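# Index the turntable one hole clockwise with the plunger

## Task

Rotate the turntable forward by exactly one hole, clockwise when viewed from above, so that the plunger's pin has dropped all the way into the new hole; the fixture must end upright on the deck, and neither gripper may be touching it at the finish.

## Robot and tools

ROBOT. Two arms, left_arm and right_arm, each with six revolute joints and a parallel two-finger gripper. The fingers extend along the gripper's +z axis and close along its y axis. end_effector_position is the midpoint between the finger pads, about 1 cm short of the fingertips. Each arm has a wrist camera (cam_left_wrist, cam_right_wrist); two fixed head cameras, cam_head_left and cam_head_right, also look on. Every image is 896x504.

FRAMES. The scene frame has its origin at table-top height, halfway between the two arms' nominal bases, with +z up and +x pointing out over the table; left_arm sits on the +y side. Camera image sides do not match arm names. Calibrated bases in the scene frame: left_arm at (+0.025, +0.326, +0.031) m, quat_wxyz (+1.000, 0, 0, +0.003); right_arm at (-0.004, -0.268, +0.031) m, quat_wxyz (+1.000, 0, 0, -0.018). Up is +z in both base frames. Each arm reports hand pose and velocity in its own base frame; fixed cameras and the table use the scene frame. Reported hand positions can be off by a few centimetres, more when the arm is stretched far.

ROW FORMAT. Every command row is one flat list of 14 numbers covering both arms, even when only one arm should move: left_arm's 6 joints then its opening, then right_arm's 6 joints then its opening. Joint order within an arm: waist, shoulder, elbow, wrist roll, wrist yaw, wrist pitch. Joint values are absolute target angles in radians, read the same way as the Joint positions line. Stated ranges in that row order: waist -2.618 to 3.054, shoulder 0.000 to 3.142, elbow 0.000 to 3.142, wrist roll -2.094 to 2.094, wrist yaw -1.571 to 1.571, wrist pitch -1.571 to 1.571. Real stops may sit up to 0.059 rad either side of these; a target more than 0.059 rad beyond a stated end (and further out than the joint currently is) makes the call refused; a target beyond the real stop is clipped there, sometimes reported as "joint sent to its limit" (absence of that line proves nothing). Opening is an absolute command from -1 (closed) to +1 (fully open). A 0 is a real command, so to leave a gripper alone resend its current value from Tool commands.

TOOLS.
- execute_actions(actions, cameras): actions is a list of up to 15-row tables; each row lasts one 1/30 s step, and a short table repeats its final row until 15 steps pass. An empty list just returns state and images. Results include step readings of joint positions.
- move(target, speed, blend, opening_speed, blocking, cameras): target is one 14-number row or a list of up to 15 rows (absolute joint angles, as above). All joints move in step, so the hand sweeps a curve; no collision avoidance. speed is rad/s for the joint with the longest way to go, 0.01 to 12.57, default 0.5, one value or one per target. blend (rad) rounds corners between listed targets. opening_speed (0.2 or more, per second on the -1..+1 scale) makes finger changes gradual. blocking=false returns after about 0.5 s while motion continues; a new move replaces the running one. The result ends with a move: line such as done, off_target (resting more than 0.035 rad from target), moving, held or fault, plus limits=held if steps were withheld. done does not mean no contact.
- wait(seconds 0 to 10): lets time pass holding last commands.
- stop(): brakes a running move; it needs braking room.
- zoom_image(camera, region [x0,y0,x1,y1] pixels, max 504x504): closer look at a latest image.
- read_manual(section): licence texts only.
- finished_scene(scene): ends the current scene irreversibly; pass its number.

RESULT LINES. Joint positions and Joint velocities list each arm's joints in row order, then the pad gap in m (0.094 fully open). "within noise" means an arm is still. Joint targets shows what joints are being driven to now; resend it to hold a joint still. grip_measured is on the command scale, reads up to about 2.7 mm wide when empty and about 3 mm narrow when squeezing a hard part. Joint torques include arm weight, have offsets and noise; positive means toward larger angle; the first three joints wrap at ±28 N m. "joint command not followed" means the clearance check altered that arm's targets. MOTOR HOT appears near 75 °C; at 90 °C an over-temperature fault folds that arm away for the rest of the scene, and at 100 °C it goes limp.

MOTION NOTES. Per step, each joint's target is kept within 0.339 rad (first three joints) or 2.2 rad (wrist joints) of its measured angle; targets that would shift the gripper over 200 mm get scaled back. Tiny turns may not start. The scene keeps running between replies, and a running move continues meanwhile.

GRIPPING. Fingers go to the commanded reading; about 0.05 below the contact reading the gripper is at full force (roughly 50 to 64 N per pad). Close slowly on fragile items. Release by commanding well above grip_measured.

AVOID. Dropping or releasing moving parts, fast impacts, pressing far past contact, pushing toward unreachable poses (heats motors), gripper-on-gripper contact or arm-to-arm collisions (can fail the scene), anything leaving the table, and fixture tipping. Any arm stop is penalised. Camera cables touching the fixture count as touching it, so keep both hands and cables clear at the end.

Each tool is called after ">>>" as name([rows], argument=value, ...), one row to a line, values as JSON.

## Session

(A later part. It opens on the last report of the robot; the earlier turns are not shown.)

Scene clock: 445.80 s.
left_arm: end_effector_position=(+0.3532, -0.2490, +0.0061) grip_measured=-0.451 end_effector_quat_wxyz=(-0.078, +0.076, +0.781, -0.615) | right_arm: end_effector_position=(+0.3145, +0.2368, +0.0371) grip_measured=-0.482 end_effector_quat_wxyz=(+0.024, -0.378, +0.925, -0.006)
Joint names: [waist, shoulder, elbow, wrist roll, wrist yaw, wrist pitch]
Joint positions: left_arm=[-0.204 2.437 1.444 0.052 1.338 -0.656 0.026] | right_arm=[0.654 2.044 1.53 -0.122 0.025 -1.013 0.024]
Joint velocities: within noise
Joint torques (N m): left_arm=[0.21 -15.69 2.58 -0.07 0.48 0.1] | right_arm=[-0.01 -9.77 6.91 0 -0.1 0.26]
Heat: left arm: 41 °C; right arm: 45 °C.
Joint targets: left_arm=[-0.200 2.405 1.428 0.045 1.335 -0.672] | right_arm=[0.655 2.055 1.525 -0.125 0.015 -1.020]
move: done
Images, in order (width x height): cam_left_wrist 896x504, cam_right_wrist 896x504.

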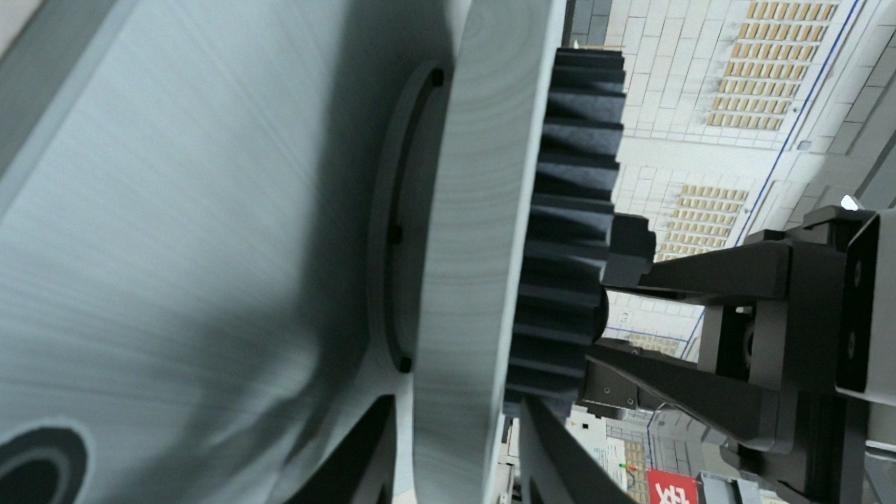

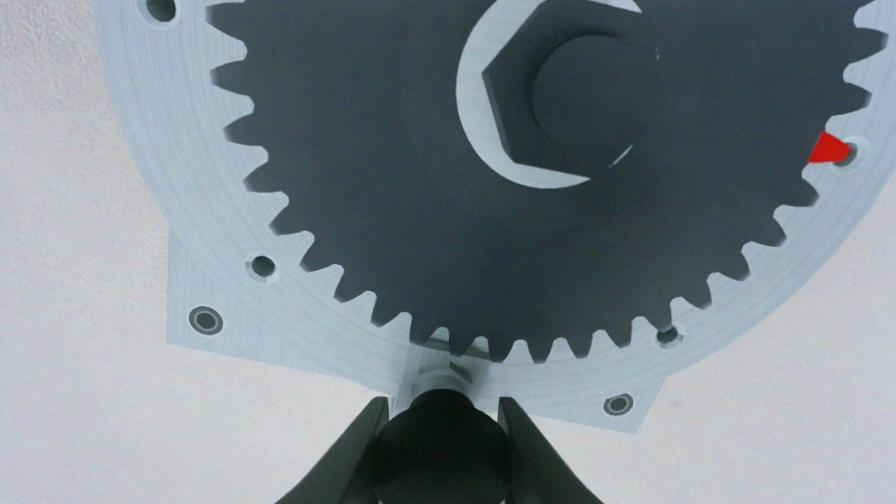

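>>> move(target=[-0.200, 2.405, 1.428, 0.045, 1.335, -0.672, -0.45, 0.655, 2.055, 1.525, -0.125, 0.015, -1.02, -0.36], opening_speed=0.6, cameras=["cam_right_wrist", "cam_left_wrist"])

>>> zoom_image(camera="cam_right_wrist", region=[340, 330, 550, 504])

Scene clock: 485.23 s.
left_arm: end_effector_position=(+0.3532, -0.2489, +0.0061) grip_measured=-0.451 end_effector_quat_wxyz=(-0.078, +0.076, +0.781, -0.615) | right_arm: end_effector_position=(+0.3145, +0.2368, +0.0370) grip_measured=-0.362 end_effector_quat_wxyz=(+0.024, -0.378, +0.925, -0.007)
Joint names: [waist, shoulder, elbow, wrist roll, wrist yaw, wrist pitch]
Joint positions: left_arm=[-0.204 2.437 1.444 0.051 1.337 -0.656 0.026] | right_arm=[0.654 2.044 1.53 -0.122 0.025 -1.014 0.03]
Joint velocities: within noise
Joint torques (N m): left_arm=[0.27 -15.66 2.58 -0.05 0.48 0.1] | right_arm=[-0.02 -9.76 6.97 0 -0.1 0.27]
Heat: left arm: 43 °C; right arm: 45 °C.
Joint targets: left_arm=[-0.200 2.405 1.428 0.045 1.335 -0.672] | right_arm=[0.655 2.055 1.525 -0.125 0.015 -1.020]
move: done
Images, in order (width x height): cam_left_wrist 896x504, cam_right_wrist 896x504.

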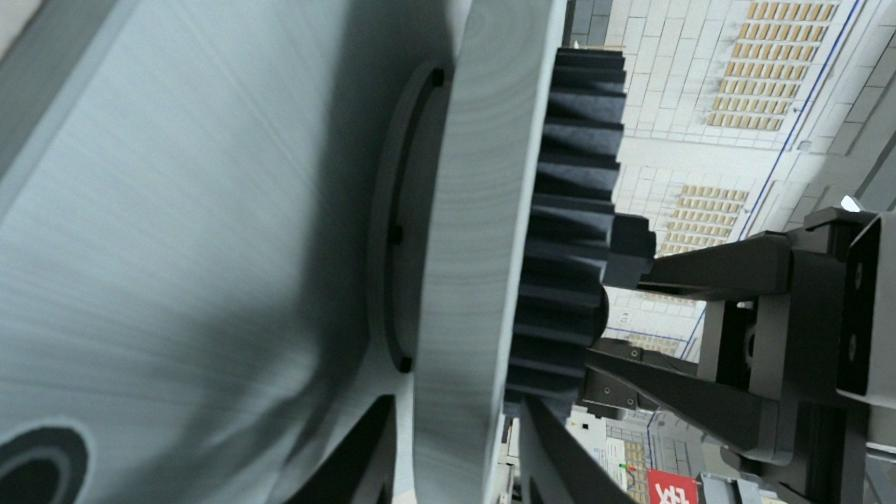

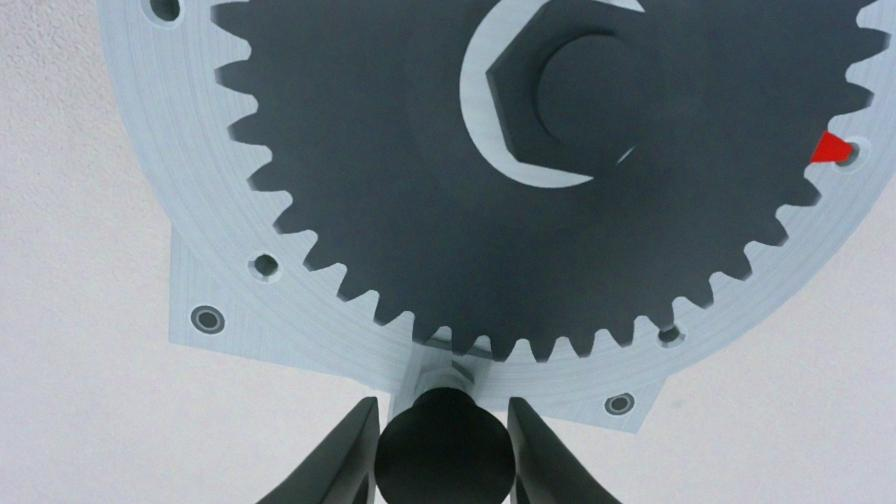

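Scaled by 2.400 from the camera's 896x504 image, which has a finer 1280x720 frame.

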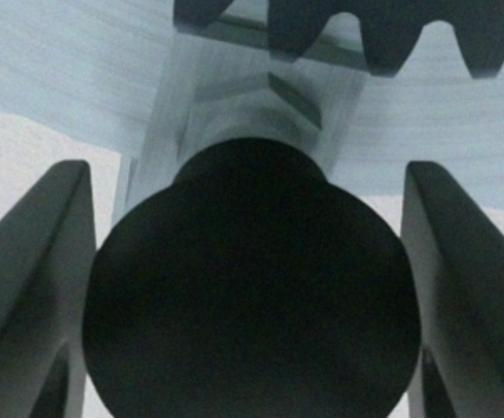

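>>> move([
  [-0.200, 2.405, 1.428, 0.045, 1.335, -0.672, -0.45, 0.655, 2.055, 1.525, -0.125, 0.015, -1.02, -0.64],
  [-0.200, 2.405, 1.428, 0.045, 1.335, -0.672, -0.45, 0.655, 1.89, 1.645, -0.125, 0.015, -1.035, -0.64],
], speed=[0.3, 0.2], opening_speed=0.6, cameras=["cam_right_wrist"])

>>> zoom_image(camera="cam_right_wrist", region=[340, 330, 550, 504])

Scene clock: 574.57 s.
left_arm: end_effector_position=(+0.3532, -0.2489, +0.0061) grip_measured=-0.451 end_effector_quat_wxyz=(-0.078, +0.076, +0.781, -0.615) | right_arm: end_effector_position=(+0.3156, +0.2376, +0.0414) grip_measured=-0.480 end_effector_quat_wxyz=(+0.024, -0.378, +0.925, -0.006)
Joint names: [waist, shoulder, elbow, wrist roll, wrist yaw, wrist pitch]
Joint positions: left_arm=[-0.204 2.437 1.444 0.051 1.337 -0.656 0.026] | right_arm=[0.654 2.044 1.548 -0.122 0.025 -1.031 0.024]
Joint velocities: within noise
Joint torques (N m): left_arm=[0.25 -15.68 2.61 -0.06 0.47 0.1] | right_arm=[0.02 -23.02 17.05 -0.01 -0.1 0.27]
Heat: left arm: 45 °C; right arm: 45 °C.
Joint targets: left_arm=[-0.200 2.405 1.428 0.045 1.335 -0.672] | right_arm=[0.655 1.890 1.645 -0.125 0.015 -1.035]
move: off_target (right_arm); right_arm: the shoulder is farthest, 0.154 rad from its target
Images, in order (width x height): cam_right_wrist 896x504.

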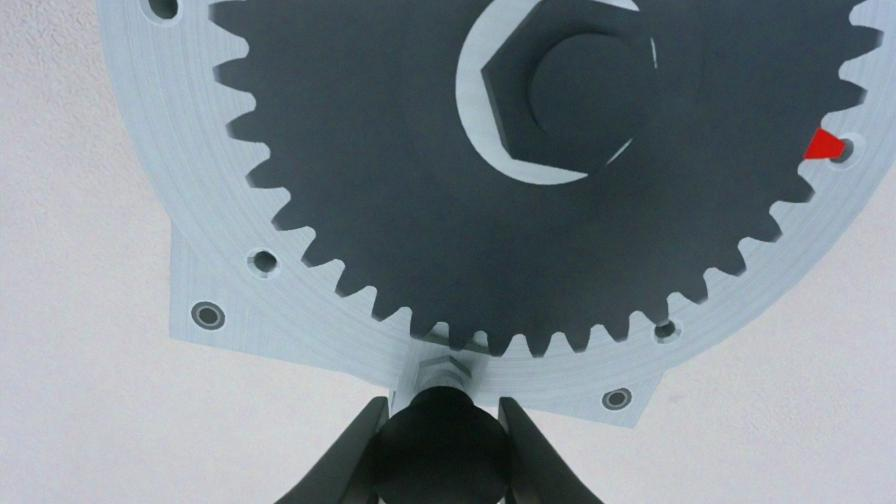

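Scaled by 2.400 from the camera's 896x504 image, which has a finer 1280x720 frame.

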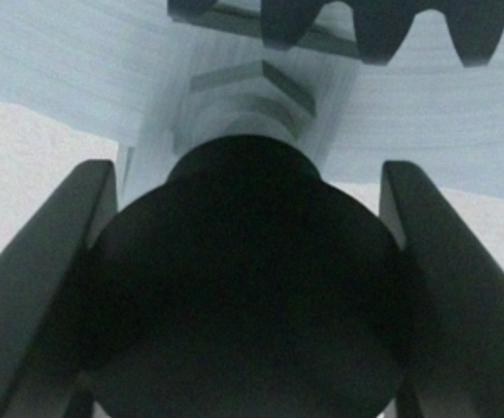

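>>> move([
  [-0.200, 2.405, 1.428, 0.045, 1.335, -0.672, -0.88, 0.655, 1.89, 1.645, -0.125, 0.015, -1.035, -0.64],
  [-0.198, 2.490, 1.543, 0.045, 1.335, -0.710, -0.88, 0.655, 1.89, 1.645, -0.125, 0.015, -1.035, -0.64],
], speed=[0.3, 0.12], opening_speed=0.8, cameras=["cam_right_wrist"])

Scene clock: 645.10 s.
left_arm: end_effector_position=(+0.3590, -0.2501, +0.0070) grip_measured=-0.705 end_effector_quat_wxyz=(-0.086, +0.072, +0.781, -0.614) | right_arm: end_effector_position=(+0.3167, +0.2374, +0.0415) grip_measured=-0.480 end_effector_quat_wxyz=(+0.026, -0.378, +0.925, -0.008)
Joint names: [waist, shoulder, elbow, wrist roll, wrist yaw, wrist pitch]
Joint positions: left_arm=[-0.204 2.464 1.503 0.07 1.337 -0.724 0.014] | right_arm=[0.654 2.044 1.548 -0.122 0.03 -1.028 0.024]
Joint velocities: within noise
Joint torques (N m): left_arm=[0.43 -10.37 7.06 -0.27 0.48 0.43] | right_arm=[-0.01 -23.13 17.05 -0.01 -0.15 0.26]
Heat: left arm: 46 °C; right arm: 62 °C.
Joint targets: left_arm=[-0.198 2.490 1.543 0.045 1.335 -0.710] | right_arm=[0.655 1.890 1.645 -0.125 0.015 -1.035]
move: off_target (left_arm, right_arm); left_arm: the elbow is farthest, 0.040 rad from its target; right_arm: the shoulder is farthest, 0.154 rad from its target
Images, in order (width x height): cam_right_wrist 896x504.

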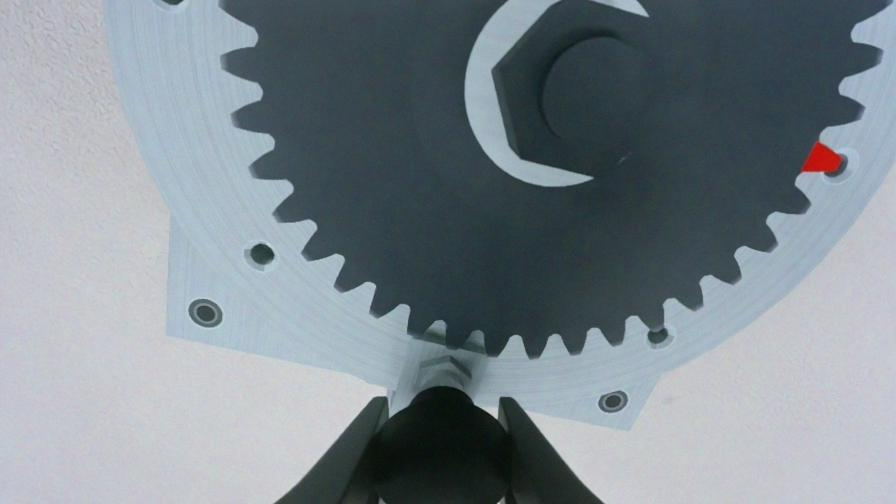

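>>> move(target=[-0.204, 2.550, 1.650, 0.045, 1.335, -0.760, -0.88, 0.655, 1.89, 1.645, -0.125, 0.015, -1.035, -0.64], speed=0.15, cameras=["cam_right_wrist"])

Scene clock: 662.13 s.
left_arm: end_effector_position=(+0.3805, -0.2551, +0.0072) grip_measured=-0.715 end_effector_quat_wxyz=(-0.071, +0.084, +0.776, -0.621) | right_arm: end_effector_position=(+0.3174, +0.2369, +0.0415) grip_measured=-0.481 end_effector_quat_wxyz=(+0.027, -0.378, +0.925, -0.010)
Joint names: [waist, shoulder, elbow, wrist roll, wrist yaw, wrist pitch]
Joint positions: left_arm=[-0.204 2.522 1.617 0.078 1.349 -0.747 0.013] | right_arm=[0.654 2.044 1.548 -0.122 0.034 -1.027 0.024]
Joint velocities: within noise
Joint torques (N m): left_arm=[-0.1 -10.88 6.69 -0.35 0.38 0.13] | right_arm=[0.06 -23.12 17.06 -0.01 -0.18 0.25]
Heat: left arm: 44 °C; right arm: 63 °C.
Joint targets: left_arm=[-0.204 2.550 1.650 0.045 1.335 -0.760] | right_arm=[0.655 1.890 1.645 -0.125 0.015 -1.035]
move: off_target (right_arm); right_arm: the shoulder is farthest, 0.154 rad from its target
Images, in order (width x height): cam_right_wrist 896x504.

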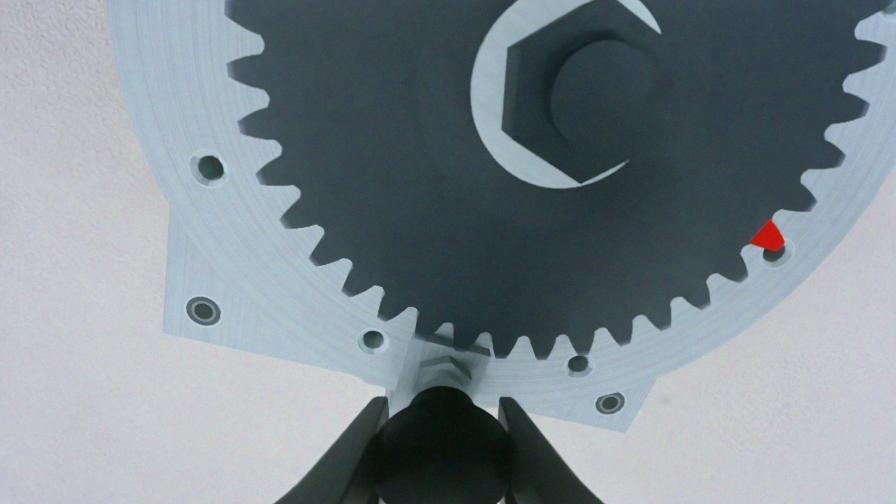

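>>> move([
  [-0.220, 2.605, 1.765, 0.045, 1.335, -0.819, -0.88, 0.655, 1.89, 1.645, -0.125, 0.015, -1.035, -0.64],
  [-0.240, 2.665, 1.890, 0.045, 1.335, -0.885, -0.88, 0.655, 1.89, 1.645, -0.125, 0.015, -1.035, -0.64],
], speed=[0.15, 0.15], blend=[0.03, 0], cameras=["cam_right_wrist", "cam_left_wrist"])

Scene clock: 709.40 s.
left_arm: end_effector_position=(+0.4097, -0.2704, +0.0083) grip_measured=-0.721 end_effector_quat_wxyz=(-0.070, +0.099, +0.773, -0.623) | right_arm: end_effector_position=(+0.3174, +0.2369, +0.0415) grip_measured=-0.481 end_effector_quat_wxyz=(+0.027, -0.378, +0.925, -0.010)
Joint names: [waist, shoulder, elbow, wrist roll, wrist yaw, wrist pitch]
Joint positions: left_arm=[-0.223 2.637 1.856 0.089 1.354 -0.862 0.013] | right_arm=[0.654 2.044 1.548 -0.122 0.034 -1.027 0.024]
Joint velocities: within noise
Joint torques (N m): left_arm=[-1.48 -11.9 7.08 -0.49 0.33 0.02] | right_arm=[-0.02 -23.12 17.06 0 -0.19 0.24]
Heat: left arm: 45 °C; right arm: 68 °C.
Joint targets: left_arm=[-0.240 2.665 1.890 0.045 1.335 -0.885] | right_arm=[0.655 1.890 1.645 -0.125 0.015 -1.035]
move: off_target (left_arm, right_arm); left_arm: the wrist roll is farthest, 0.044 rad from its target; right_arm: the shoulder is farthest, 0.154 rad from its target
Images, in order (width x height): cam_left_wrist 896x504, cam_right_wrist 896x504.

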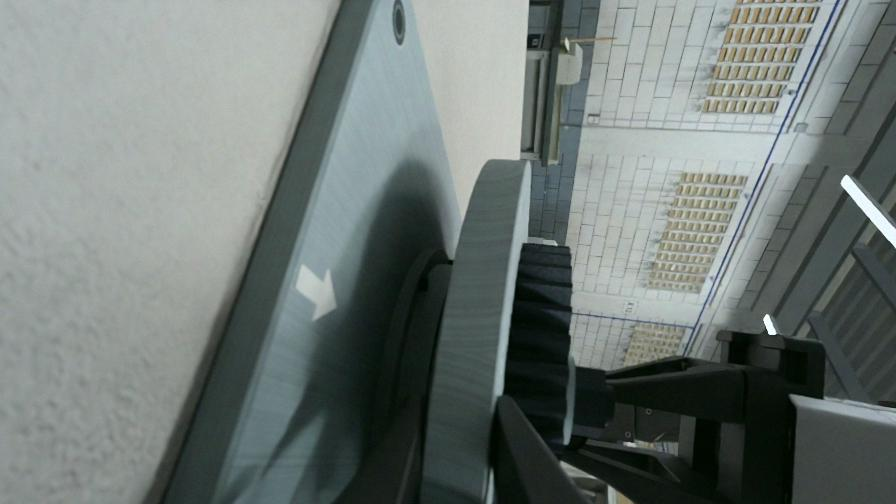

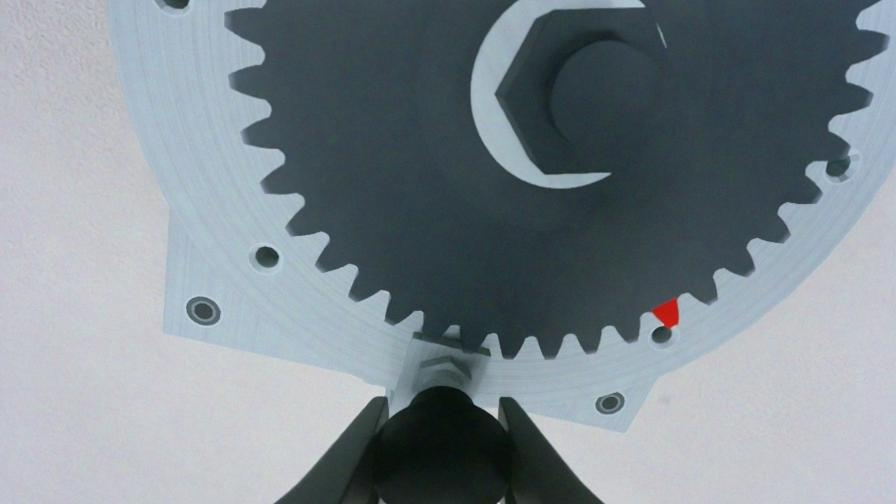

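>>> move([
  [-0.240, 2.665, 1.890, 0.045, 1.335, -0.885, -0.88, 0.655, 2.066, 1.507, -0.125, 0.015, -1.008, -0.64],
  [-0.248, 2.688, 1.936, 0.045, 1.335, -0.909, -0.88, 0.655, 2.066, 1.507, -0.125, 0.015, -1.008, -0.64],
], speed=[0.2, 0.025], cameras=["cam_right_wrist"])

Scene clock: 749.13 s.
left_arm: end_effector_position=(+0.4120, -0.2729, +0.0084) grip_measured=-0.721 end_effector_quat_wxyz=(-0.073, +0.101, +0.773, -0.623) | right_arm: end_effector_position=(+0.3167, +0.2359, +0.0365) grip_measured=-0.481 end_effector_quat_wxyz=(+0.028, -0.378, +0.925, -0.011)
Joint names: [waist, shoulder, elbow, wrist roll, wrist yaw, wrist pitch]
Joint positions: left_arm=[-0.227 2.657 1.899 0.105 1.354 -0.9 0.013] | right_arm=[0.654 2.044 1.527 -0.122 0.037 -1.005 0.024]
Joint velocities: within noise
Joint torques (N m): left_arm=[-1.77 -11.78 7.43 -0.68 0.33 0.15] | right_arm=[-0.02 -8.98 5.53 0 -0.2 0.32]
Heat: left arm: 45 °C; right arm: 69 °C.
Joint targets: left_arm=[-0.248 2.688 1.936 0.045 1.335 -0.909] | right_arm=[0.655 2.066 1.507 -0.125 0.015 -1.008]
move: off_target (left_arm); left_arm: the wrist roll is farthest, 0.060 rad from its target
Images, in order (width x height): cam_right_wrist 896x504.

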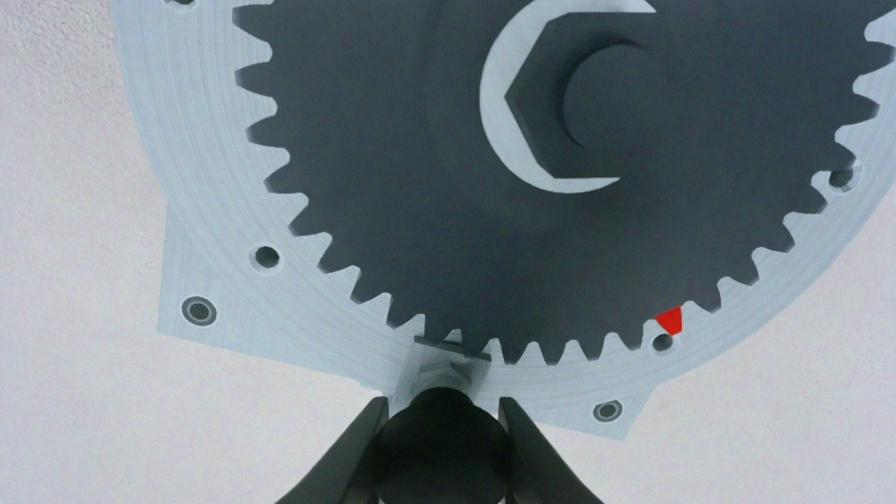

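>>> move([
  [-0.248, 2.688, 1.936, 0.045, 1.335, -0.909, -0.88, 0.655, 1.90, 1.635, -0.125, 0.015, -1.030, -0.64],
  [-0.254, 2.703, 1.965, 0.045, 1.335, -0.924, -0.88, 0.655, 1.90, 1.635, -0.125, 0.015, -1.030, -0.64],
], speed=[0.25, 0.04], cameras=["cam_right_wrist"])

Scene clock: 773.73 s.
left_arm: end_effector_position=(+0.4151, -0.2758, +0.0086) grip_measured=-0.721 end_effector_quat_wxyz=(-0.072, +0.104, +0.772, -0.622) | right_arm: end_effector_position=(+0.3180, +0.2369, +0.0412) grip_measured=-0.481 end_effector_quat_wxyz=(+0.029, -0.378, +0.925, -0.011)
Joint names: [waist, shoulder, elbow, wrist roll, wrist yaw, wrist pitch]
Joint positions: left_arm=[-0.232 2.672 1.931 0.103 1.354 -0.912 0.013] | right_arm=[0.654 2.044 1.546 -0.122 0.037 -1.022 0.024]
Joint velocities: within noise
Joint torques (N m): left_arm=[-1.88 -11.97 7.25 -0.64 0.33 0.14] | right_arm=[0.02 -22.17 16.21 -0.02 -0.22 0.25]
Heat: left arm: 47 °C; right arm: 61 °C.
Joint targets: left_arm=[-0.254 2.703 1.965 0.045 1.335 -0.924] | right_arm=[0.655 1.900 1.635 -0.125 0.015 -1.030]
move: off_target (left_arm, right_arm); left_arm: the wrist roll is farthest, 0.058 rad from its target; right_arm: the shoulder is farthest, 0.144 rad from its target
Images, in order (width x height): cam_right_wrist 896x504.

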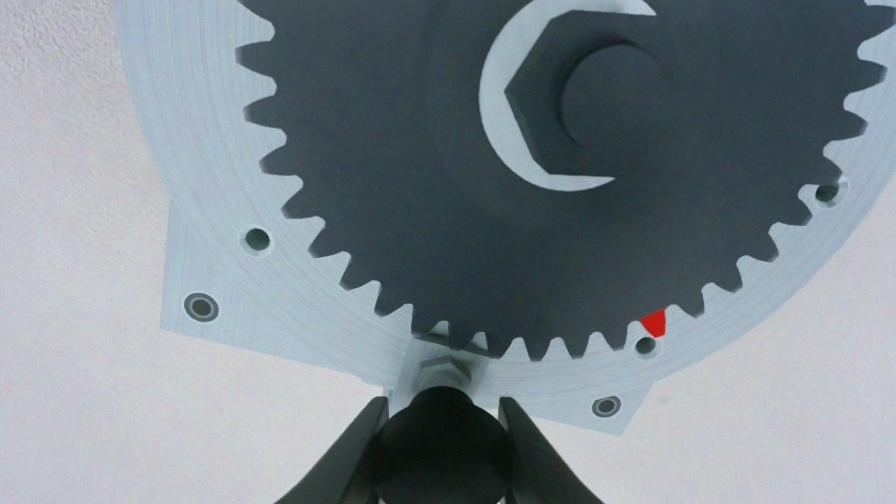

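>>> move(target=[-0.254, 2.703, 1.965, 0.045, 1.335, -0.924, -0.88, 0.655, 2.066, 1.507, -0.125, 0.015, -1.008, -0.64], speed=0.2, cameras=["cam_right_wrist"])

Scene clock: 793.27 s.
left_arm: end_effector_position=(+0.4151, -0.2758, +0.0084) grip_measured=-0.721 end_effector_quat_wxyz=(-0.073, +0.104, +0.772, -0.622) | right_arm: end_effector_position=(+0.3167, +0.2359, +0.0354) grip_measured=-0.481 end_effector_quat_wxyz=(+0.029, -0.378, +0.925, -0.011)
Joint names: [waist, shoulder, elbow, wrist roll, wrist yaw, wrist pitch]
Joint positions: left_arm=[-0.232 2.673 1.931 0.103 1.354 -0.913 0.013] | right_arm=[0.654 2.044 1.522 -0.122 0.037 -0.998 0.024]
Joint velocities: within noise
Joint torques (N m): left_arm=[-1.85 -11.97 7.24 -0.65 0.33 0.14] | right_arm=[0.02 -8.99 5.98 0.01 -0.22 0.25]
Heat: left arm: 45 °C; right arm: 67 °C.
Joint targets: left_arm=[-0.254 2.703 1.965 0.045 1.335 -0.924] | right_arm=[0.655 2.066 1.507 -0.125 0.015 -1.008]
move: off_target (left_arm); left_arm: the wrist roll is farthest, 0.058 rad from its target
Images, in order (width x height): cam_right_wrist 896x504.

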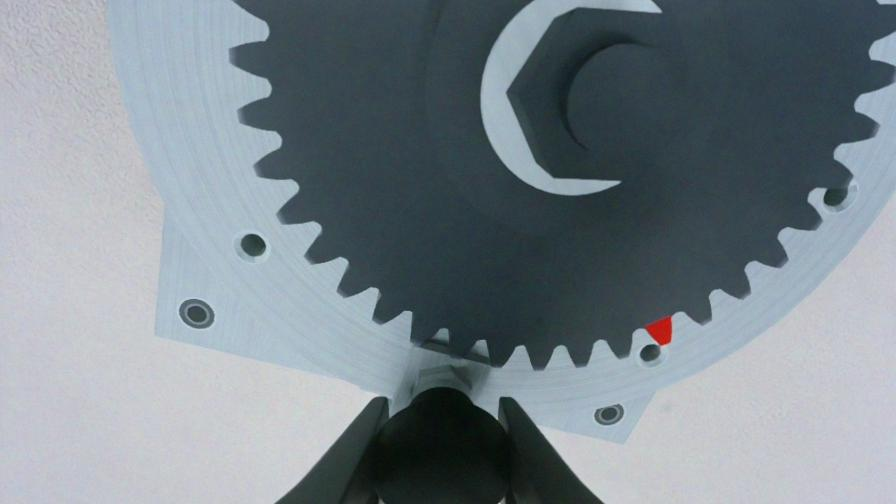

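>>> move([
  [-0.254, 2.703, 1.965, 0.045, 1.335, -0.924, -0.88, 0.655, 2.092, 1.485, -0.125, 0.015, -0.995, -0.64],
  [-0.2215, 2.631, 1.903, 0.045, 1.335, -0.894, -0.88, 0.655, 2.092, 1.485, -0.125, 0.015, -0.995, -0.64],
], speed=[0.1, 0.02], cameras=["cam_right_wrist"])

Scene clock: 807.70 s.
left_arm: end_effector_position=(+0.4157, -0.2743, +0.0081) grip_measured=-0.721 end_effector_quat_wxyz=(-0.069, +0.104, +0.773, -0.623) | right_arm: end_effector_position=(+0.3166, +0.2357, +0.0322) grip_measured=-0.481 end_effector_quat_wxyz=(+0.029, -0.378, +0.925, -0.012)
Joint names: [waist, shoulder, elbow, wrist roll, wrist yaw, wrist pitch]
Joint positions: left_arm=[-0.228 2.667 1.918 0.098 1.353 -0.895 0.013] | right_arm=[0.654 2.048 1.514 -0.122 0.037 -0.988 0.024]
Joint velocities: within noise
Joint torques (N m): left_arm=[0.53 -18.22 3.38 -0.59 0.32 0.3] | right_arm=[-0.02 -7.27 4.71 -0.01 -0.21 0.28]
Heat: left arm: 45 °C; right arm: 62 °C.
Joint targets: left_arm=[-0.221 2.631 1.903 0.045 1.335 -0.894] | right_arm=[0.655 2.092 1.485 -0.125 0.015 -0.995]
move: off_target (left_arm, right_arm); left_arm: the wrist roll is farthest, 0.053 rad from its target; right_arm: the shoulder is farthest, 0.044 rad from its target
Images, in order (width x height): cam_right_wrist 896x504.

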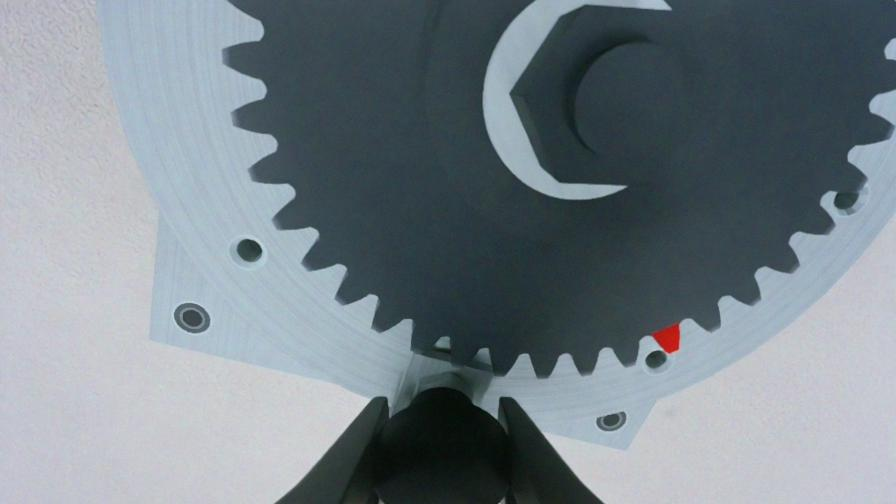

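>>> zoom_image(camera="cam_right_wrist", region=[340, 330, 550, 504])

>>> move(target=[-0.226, 2.645, 1.908, 0.06, 1.335, -0.894, -0.45, 0.655, 2.07, 1.503, -0.125, 0.015, -0.990, -0.36], speed=0.2, opening_speed=0.6, cameras=["cam_right_wrist", "cam_left_wrist"])

>>> zoom_image(camera="cam_right_wrist", region=[340, 330, 550, 504])

Scaled by 2.400 from the camera's 896x504 image, which has a finer 1280x720 frame.

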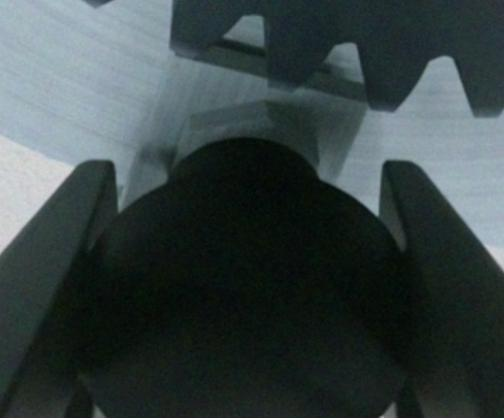

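Scene clock: 816.90 s.
left_arm: end_effector_position=(+0.4157, -0.2741, +0.0076) grip_measured=-0.451 end_effector_quat_wxyz=(-0.076, +0.096, +0.775, -0.620) | right_arm: end_effector_position=(+0.3161, +0.2367, +0.0320) grip_measured=-0.362 end_effector_quat_wxyz=(+0.028, -0.378, +0.925, -0.009)
Joint names: [waist, shoulder, elbow, wrist roll, wrist yaw, wrist pitch]
Joint positions: left_arm=[-0.228 2.667 1.918 0.076 1.35 -0.895 0.026] | right_arm=[0.654 2.048 1.514 -0.122 0.031 -0.987 0.03]
Joint velocities: within noise
Joint torques (N m): left_arm=[0.16 -16.77 3.74 -0.12 0.36 0.31] | right_arm=[-0.01 -8.91 6.34 0 -0.17 0.31]
Heat: left arm: 46 °C; right arm: 61 °C.
Joint targets: left_arm=[-0.226 2.645 1.908 0.060 1.335 -0.894] | right_arm=[0.655 2.070 1.503 -0.125 0.015 -0.990]
move: done
Images, in order (width x height): cam_left_wrist 896x504, cam_right_wrist 896x504.

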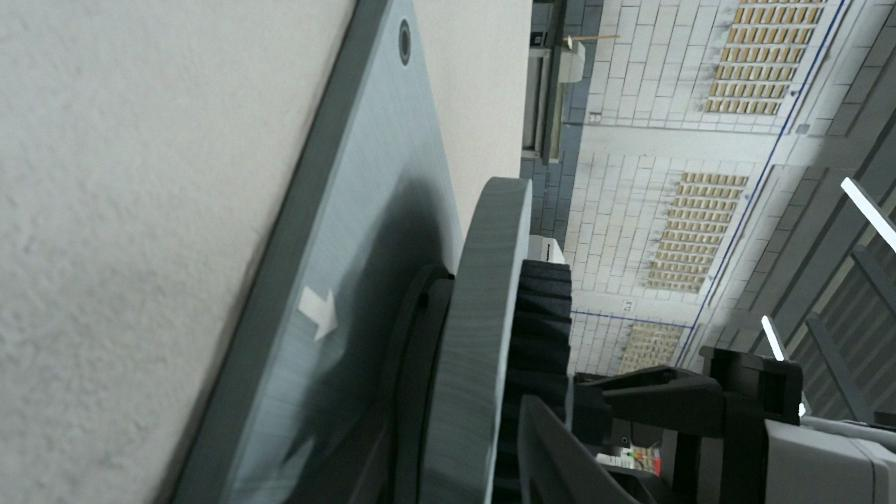

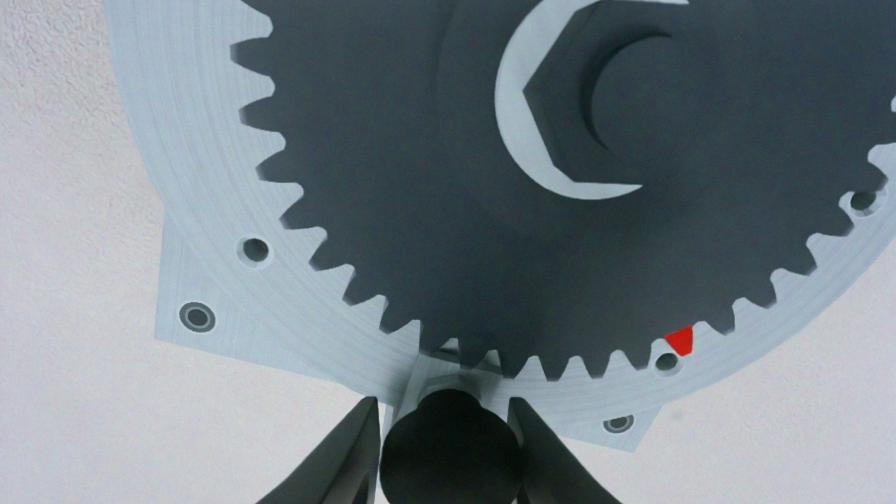

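Scaled by 2.400 from the camera's 896x504 image, which has a finer 1280x720 frame.

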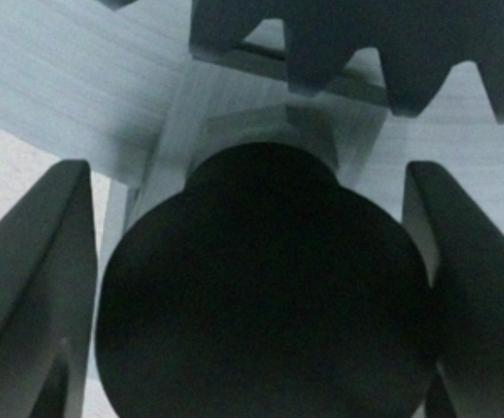

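>>> move([
  [-0.155, 2.605, 1.840, 0.055, 1.34, -0.860, -0.45, 0.655, 2.010, 1.600, -0.122, 0.028, -1.100, -0.36],
  [-0.085, 2.570, 1.773, 0.05, 1.335, -0.825, -0.45, 0.655, 1.985, 1.84, -0.122, 0.028, -1.350, -0.36],
], speed=[0.25, 0.4], blend=[0.02, 0], cameras=["cam_right_wrist", "cam_left_wrist", "cam_head_left"])

Scene clock: 880.77 s.
left_arm: end_effector_position=(+0.4317, -0.2131, +0.0079) grip_measured=-0.451 end_effector_quat_wxyz=(-0.043, +0.033, +0.782, -0.621) | right_arm: end_effector_position=(+0.3162, +0.2366, +0.1199) grip_measured=-0.362 end_effector_quat_wxyz=(+0.022, -0.378, +0.925, -0.011)
Joint names: [waist, shoulder, elbow, wrist roll, wrist yaw, wrist pitch]
Joint positions: left_arm=[-0.092 2.602 1.791 0.057 1.343 -0.842 0.026] | right_arm=[0.654 2.017 1.821 -0.122 0.032 -1.338 0.03]
Joint velocities: within noise
Joint torques (N m): left_arm=[0.5 -17.29 3.03 -0.07 0.42 0.48] | right_arm=[0.02 -12.94 9.4 0.04 -0.05 0.2]
Heat: left arm: 48 °C; right arm: 60 °C.
Joint targets: left_arm=[-0.085 2.570 1.773 0.050 1.335 -0.825] | right_arm=[0.655 1.985 1.840 -0.122 0.028 -1.350]
move: done
Images, in order (width x height): cam_head_left 896x504, cam_left_wrist 896x504, cam_right_wrist 896x504.

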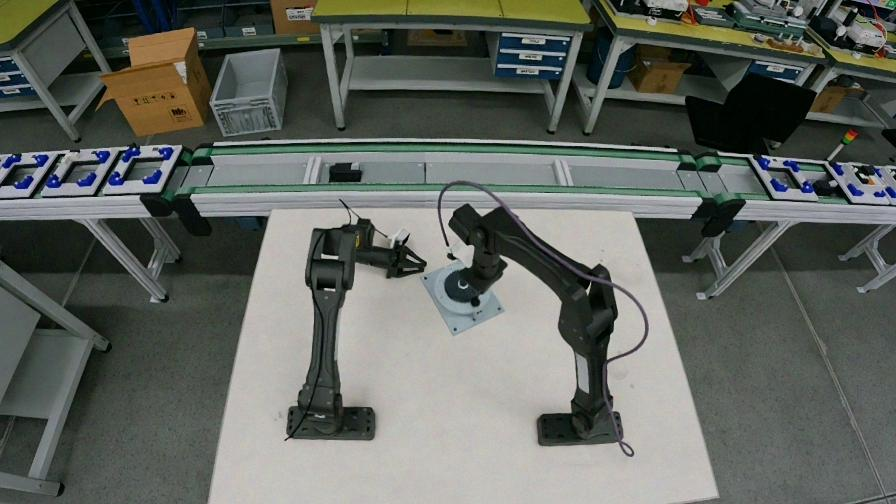

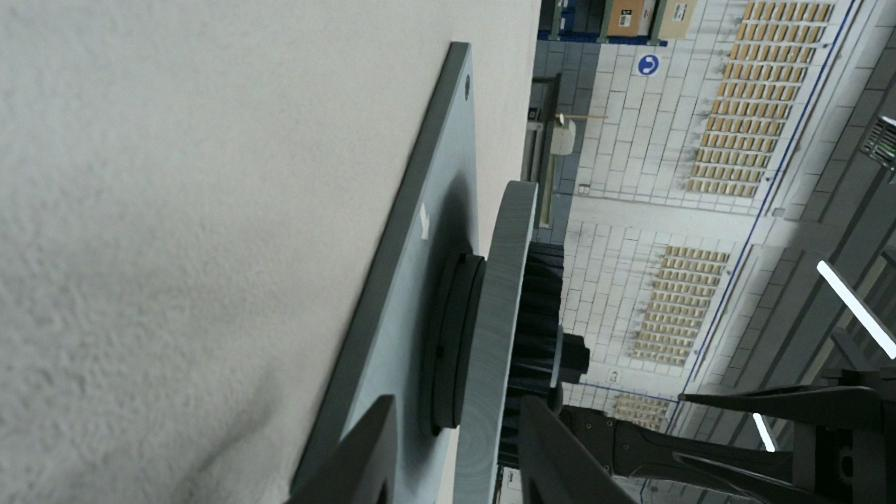

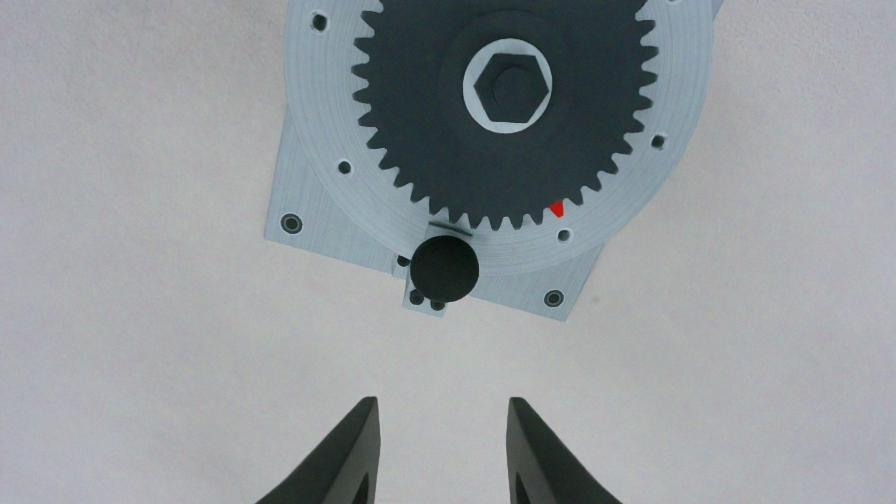

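>>> move(target=[0.03, 2.540, 1.773, 0.05, 1.335, -0.825, -0.45, 0.40, 1.93, 1.86, -0.122, 0.028, -1.35, -0.36], speed=0.5, cameras=["cam_left_wrist", "cam_head_left", "cam_head_right"])

>>> zoom_image(camera="cam_left_wrist", region=[400, 180, 700, 480])

Scene clock: 893.50 s.
left_arm: end_effector_position=(+0.4575, -0.1563, +0.0155) grip_measured=-0.451 end_effector_quat_wxyz=(+0.005, -0.010, +0.787, -0.616) | right_arm: end_effector_position=(+0.3688, +0.1499, +0.1449) grip_measured=-0.362 end_effector_quat_wxyz=(+0.055, -0.255, +0.965, -0.007)
Joint names: [waist, shoulder, elbow, wrist roll, wrist yaw, wrist pitch]
Joint positions: left_arm=[0.034 2.578 1.791 0.054 1.328 -0.841 0.026] | right_arm=[0.397 1.963 1.839 -0.122 0.029 -1.339 0.03]
Joint velocities: within noise
Joint torques (N m): left_arm=[-0.39 -17.92 3.12 -0.02 0.58 0.5] | right_arm=[0.23 -12.79 9.66 0.02 -0.01 0.34]
Heat: left arm: 52 °C; right arm: 61 °C.
Joint targets: left_arm=[0.030 2.540 1.773 0.050 1.335 -0.825] | right_arm=[0.400 1.930 1.860 -0.122 0.028 -1.350]
move: off_target (left_arm); left_arm: the shoulder is farthest, 0.038 rad from its target
Images, in order (width x height): cam_head_left 896x504, cam_head_right 896x504, cam_left_wrist 896x504.

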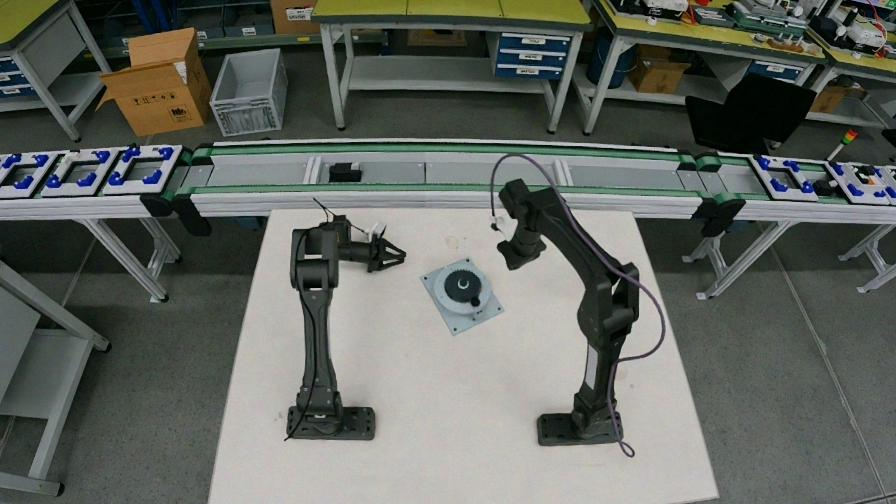

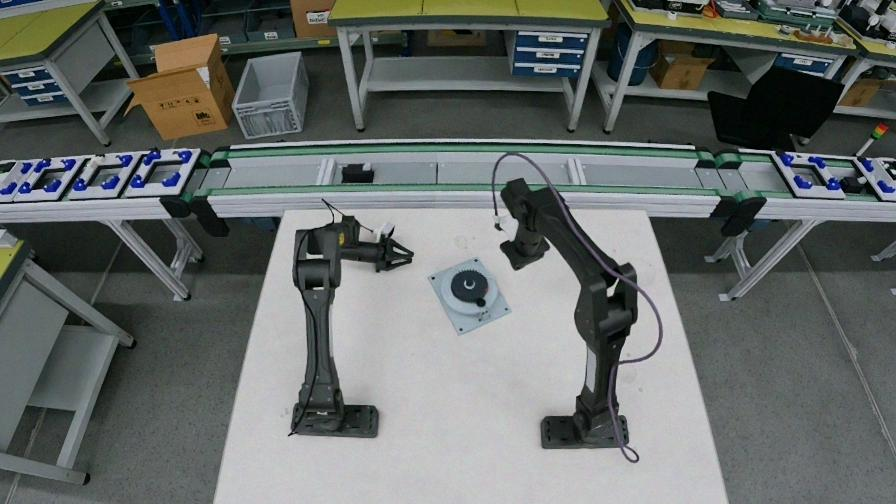

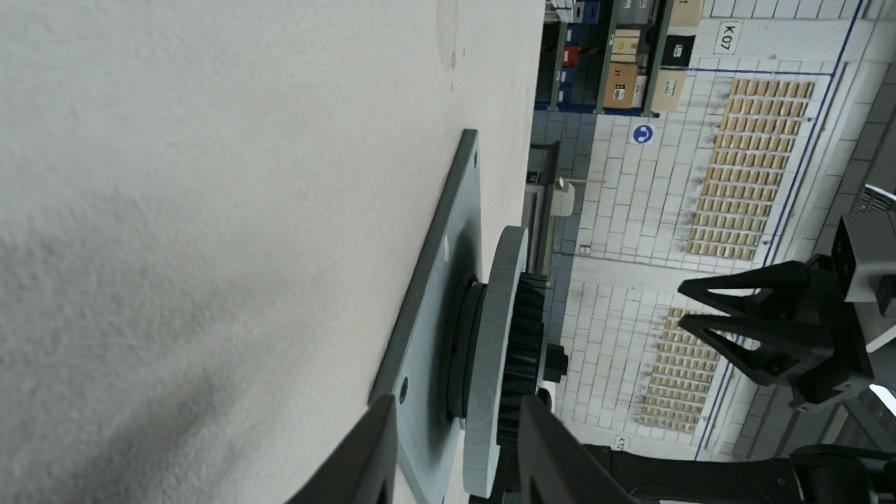

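Scaled by 1.680 from the camera's 896x504 image, which has a finer 1280x720 frame.

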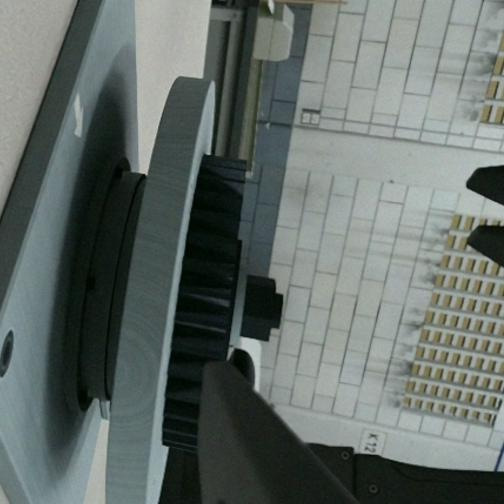

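>>> finished_scene(scene=2)

The scene is finished: the task was done.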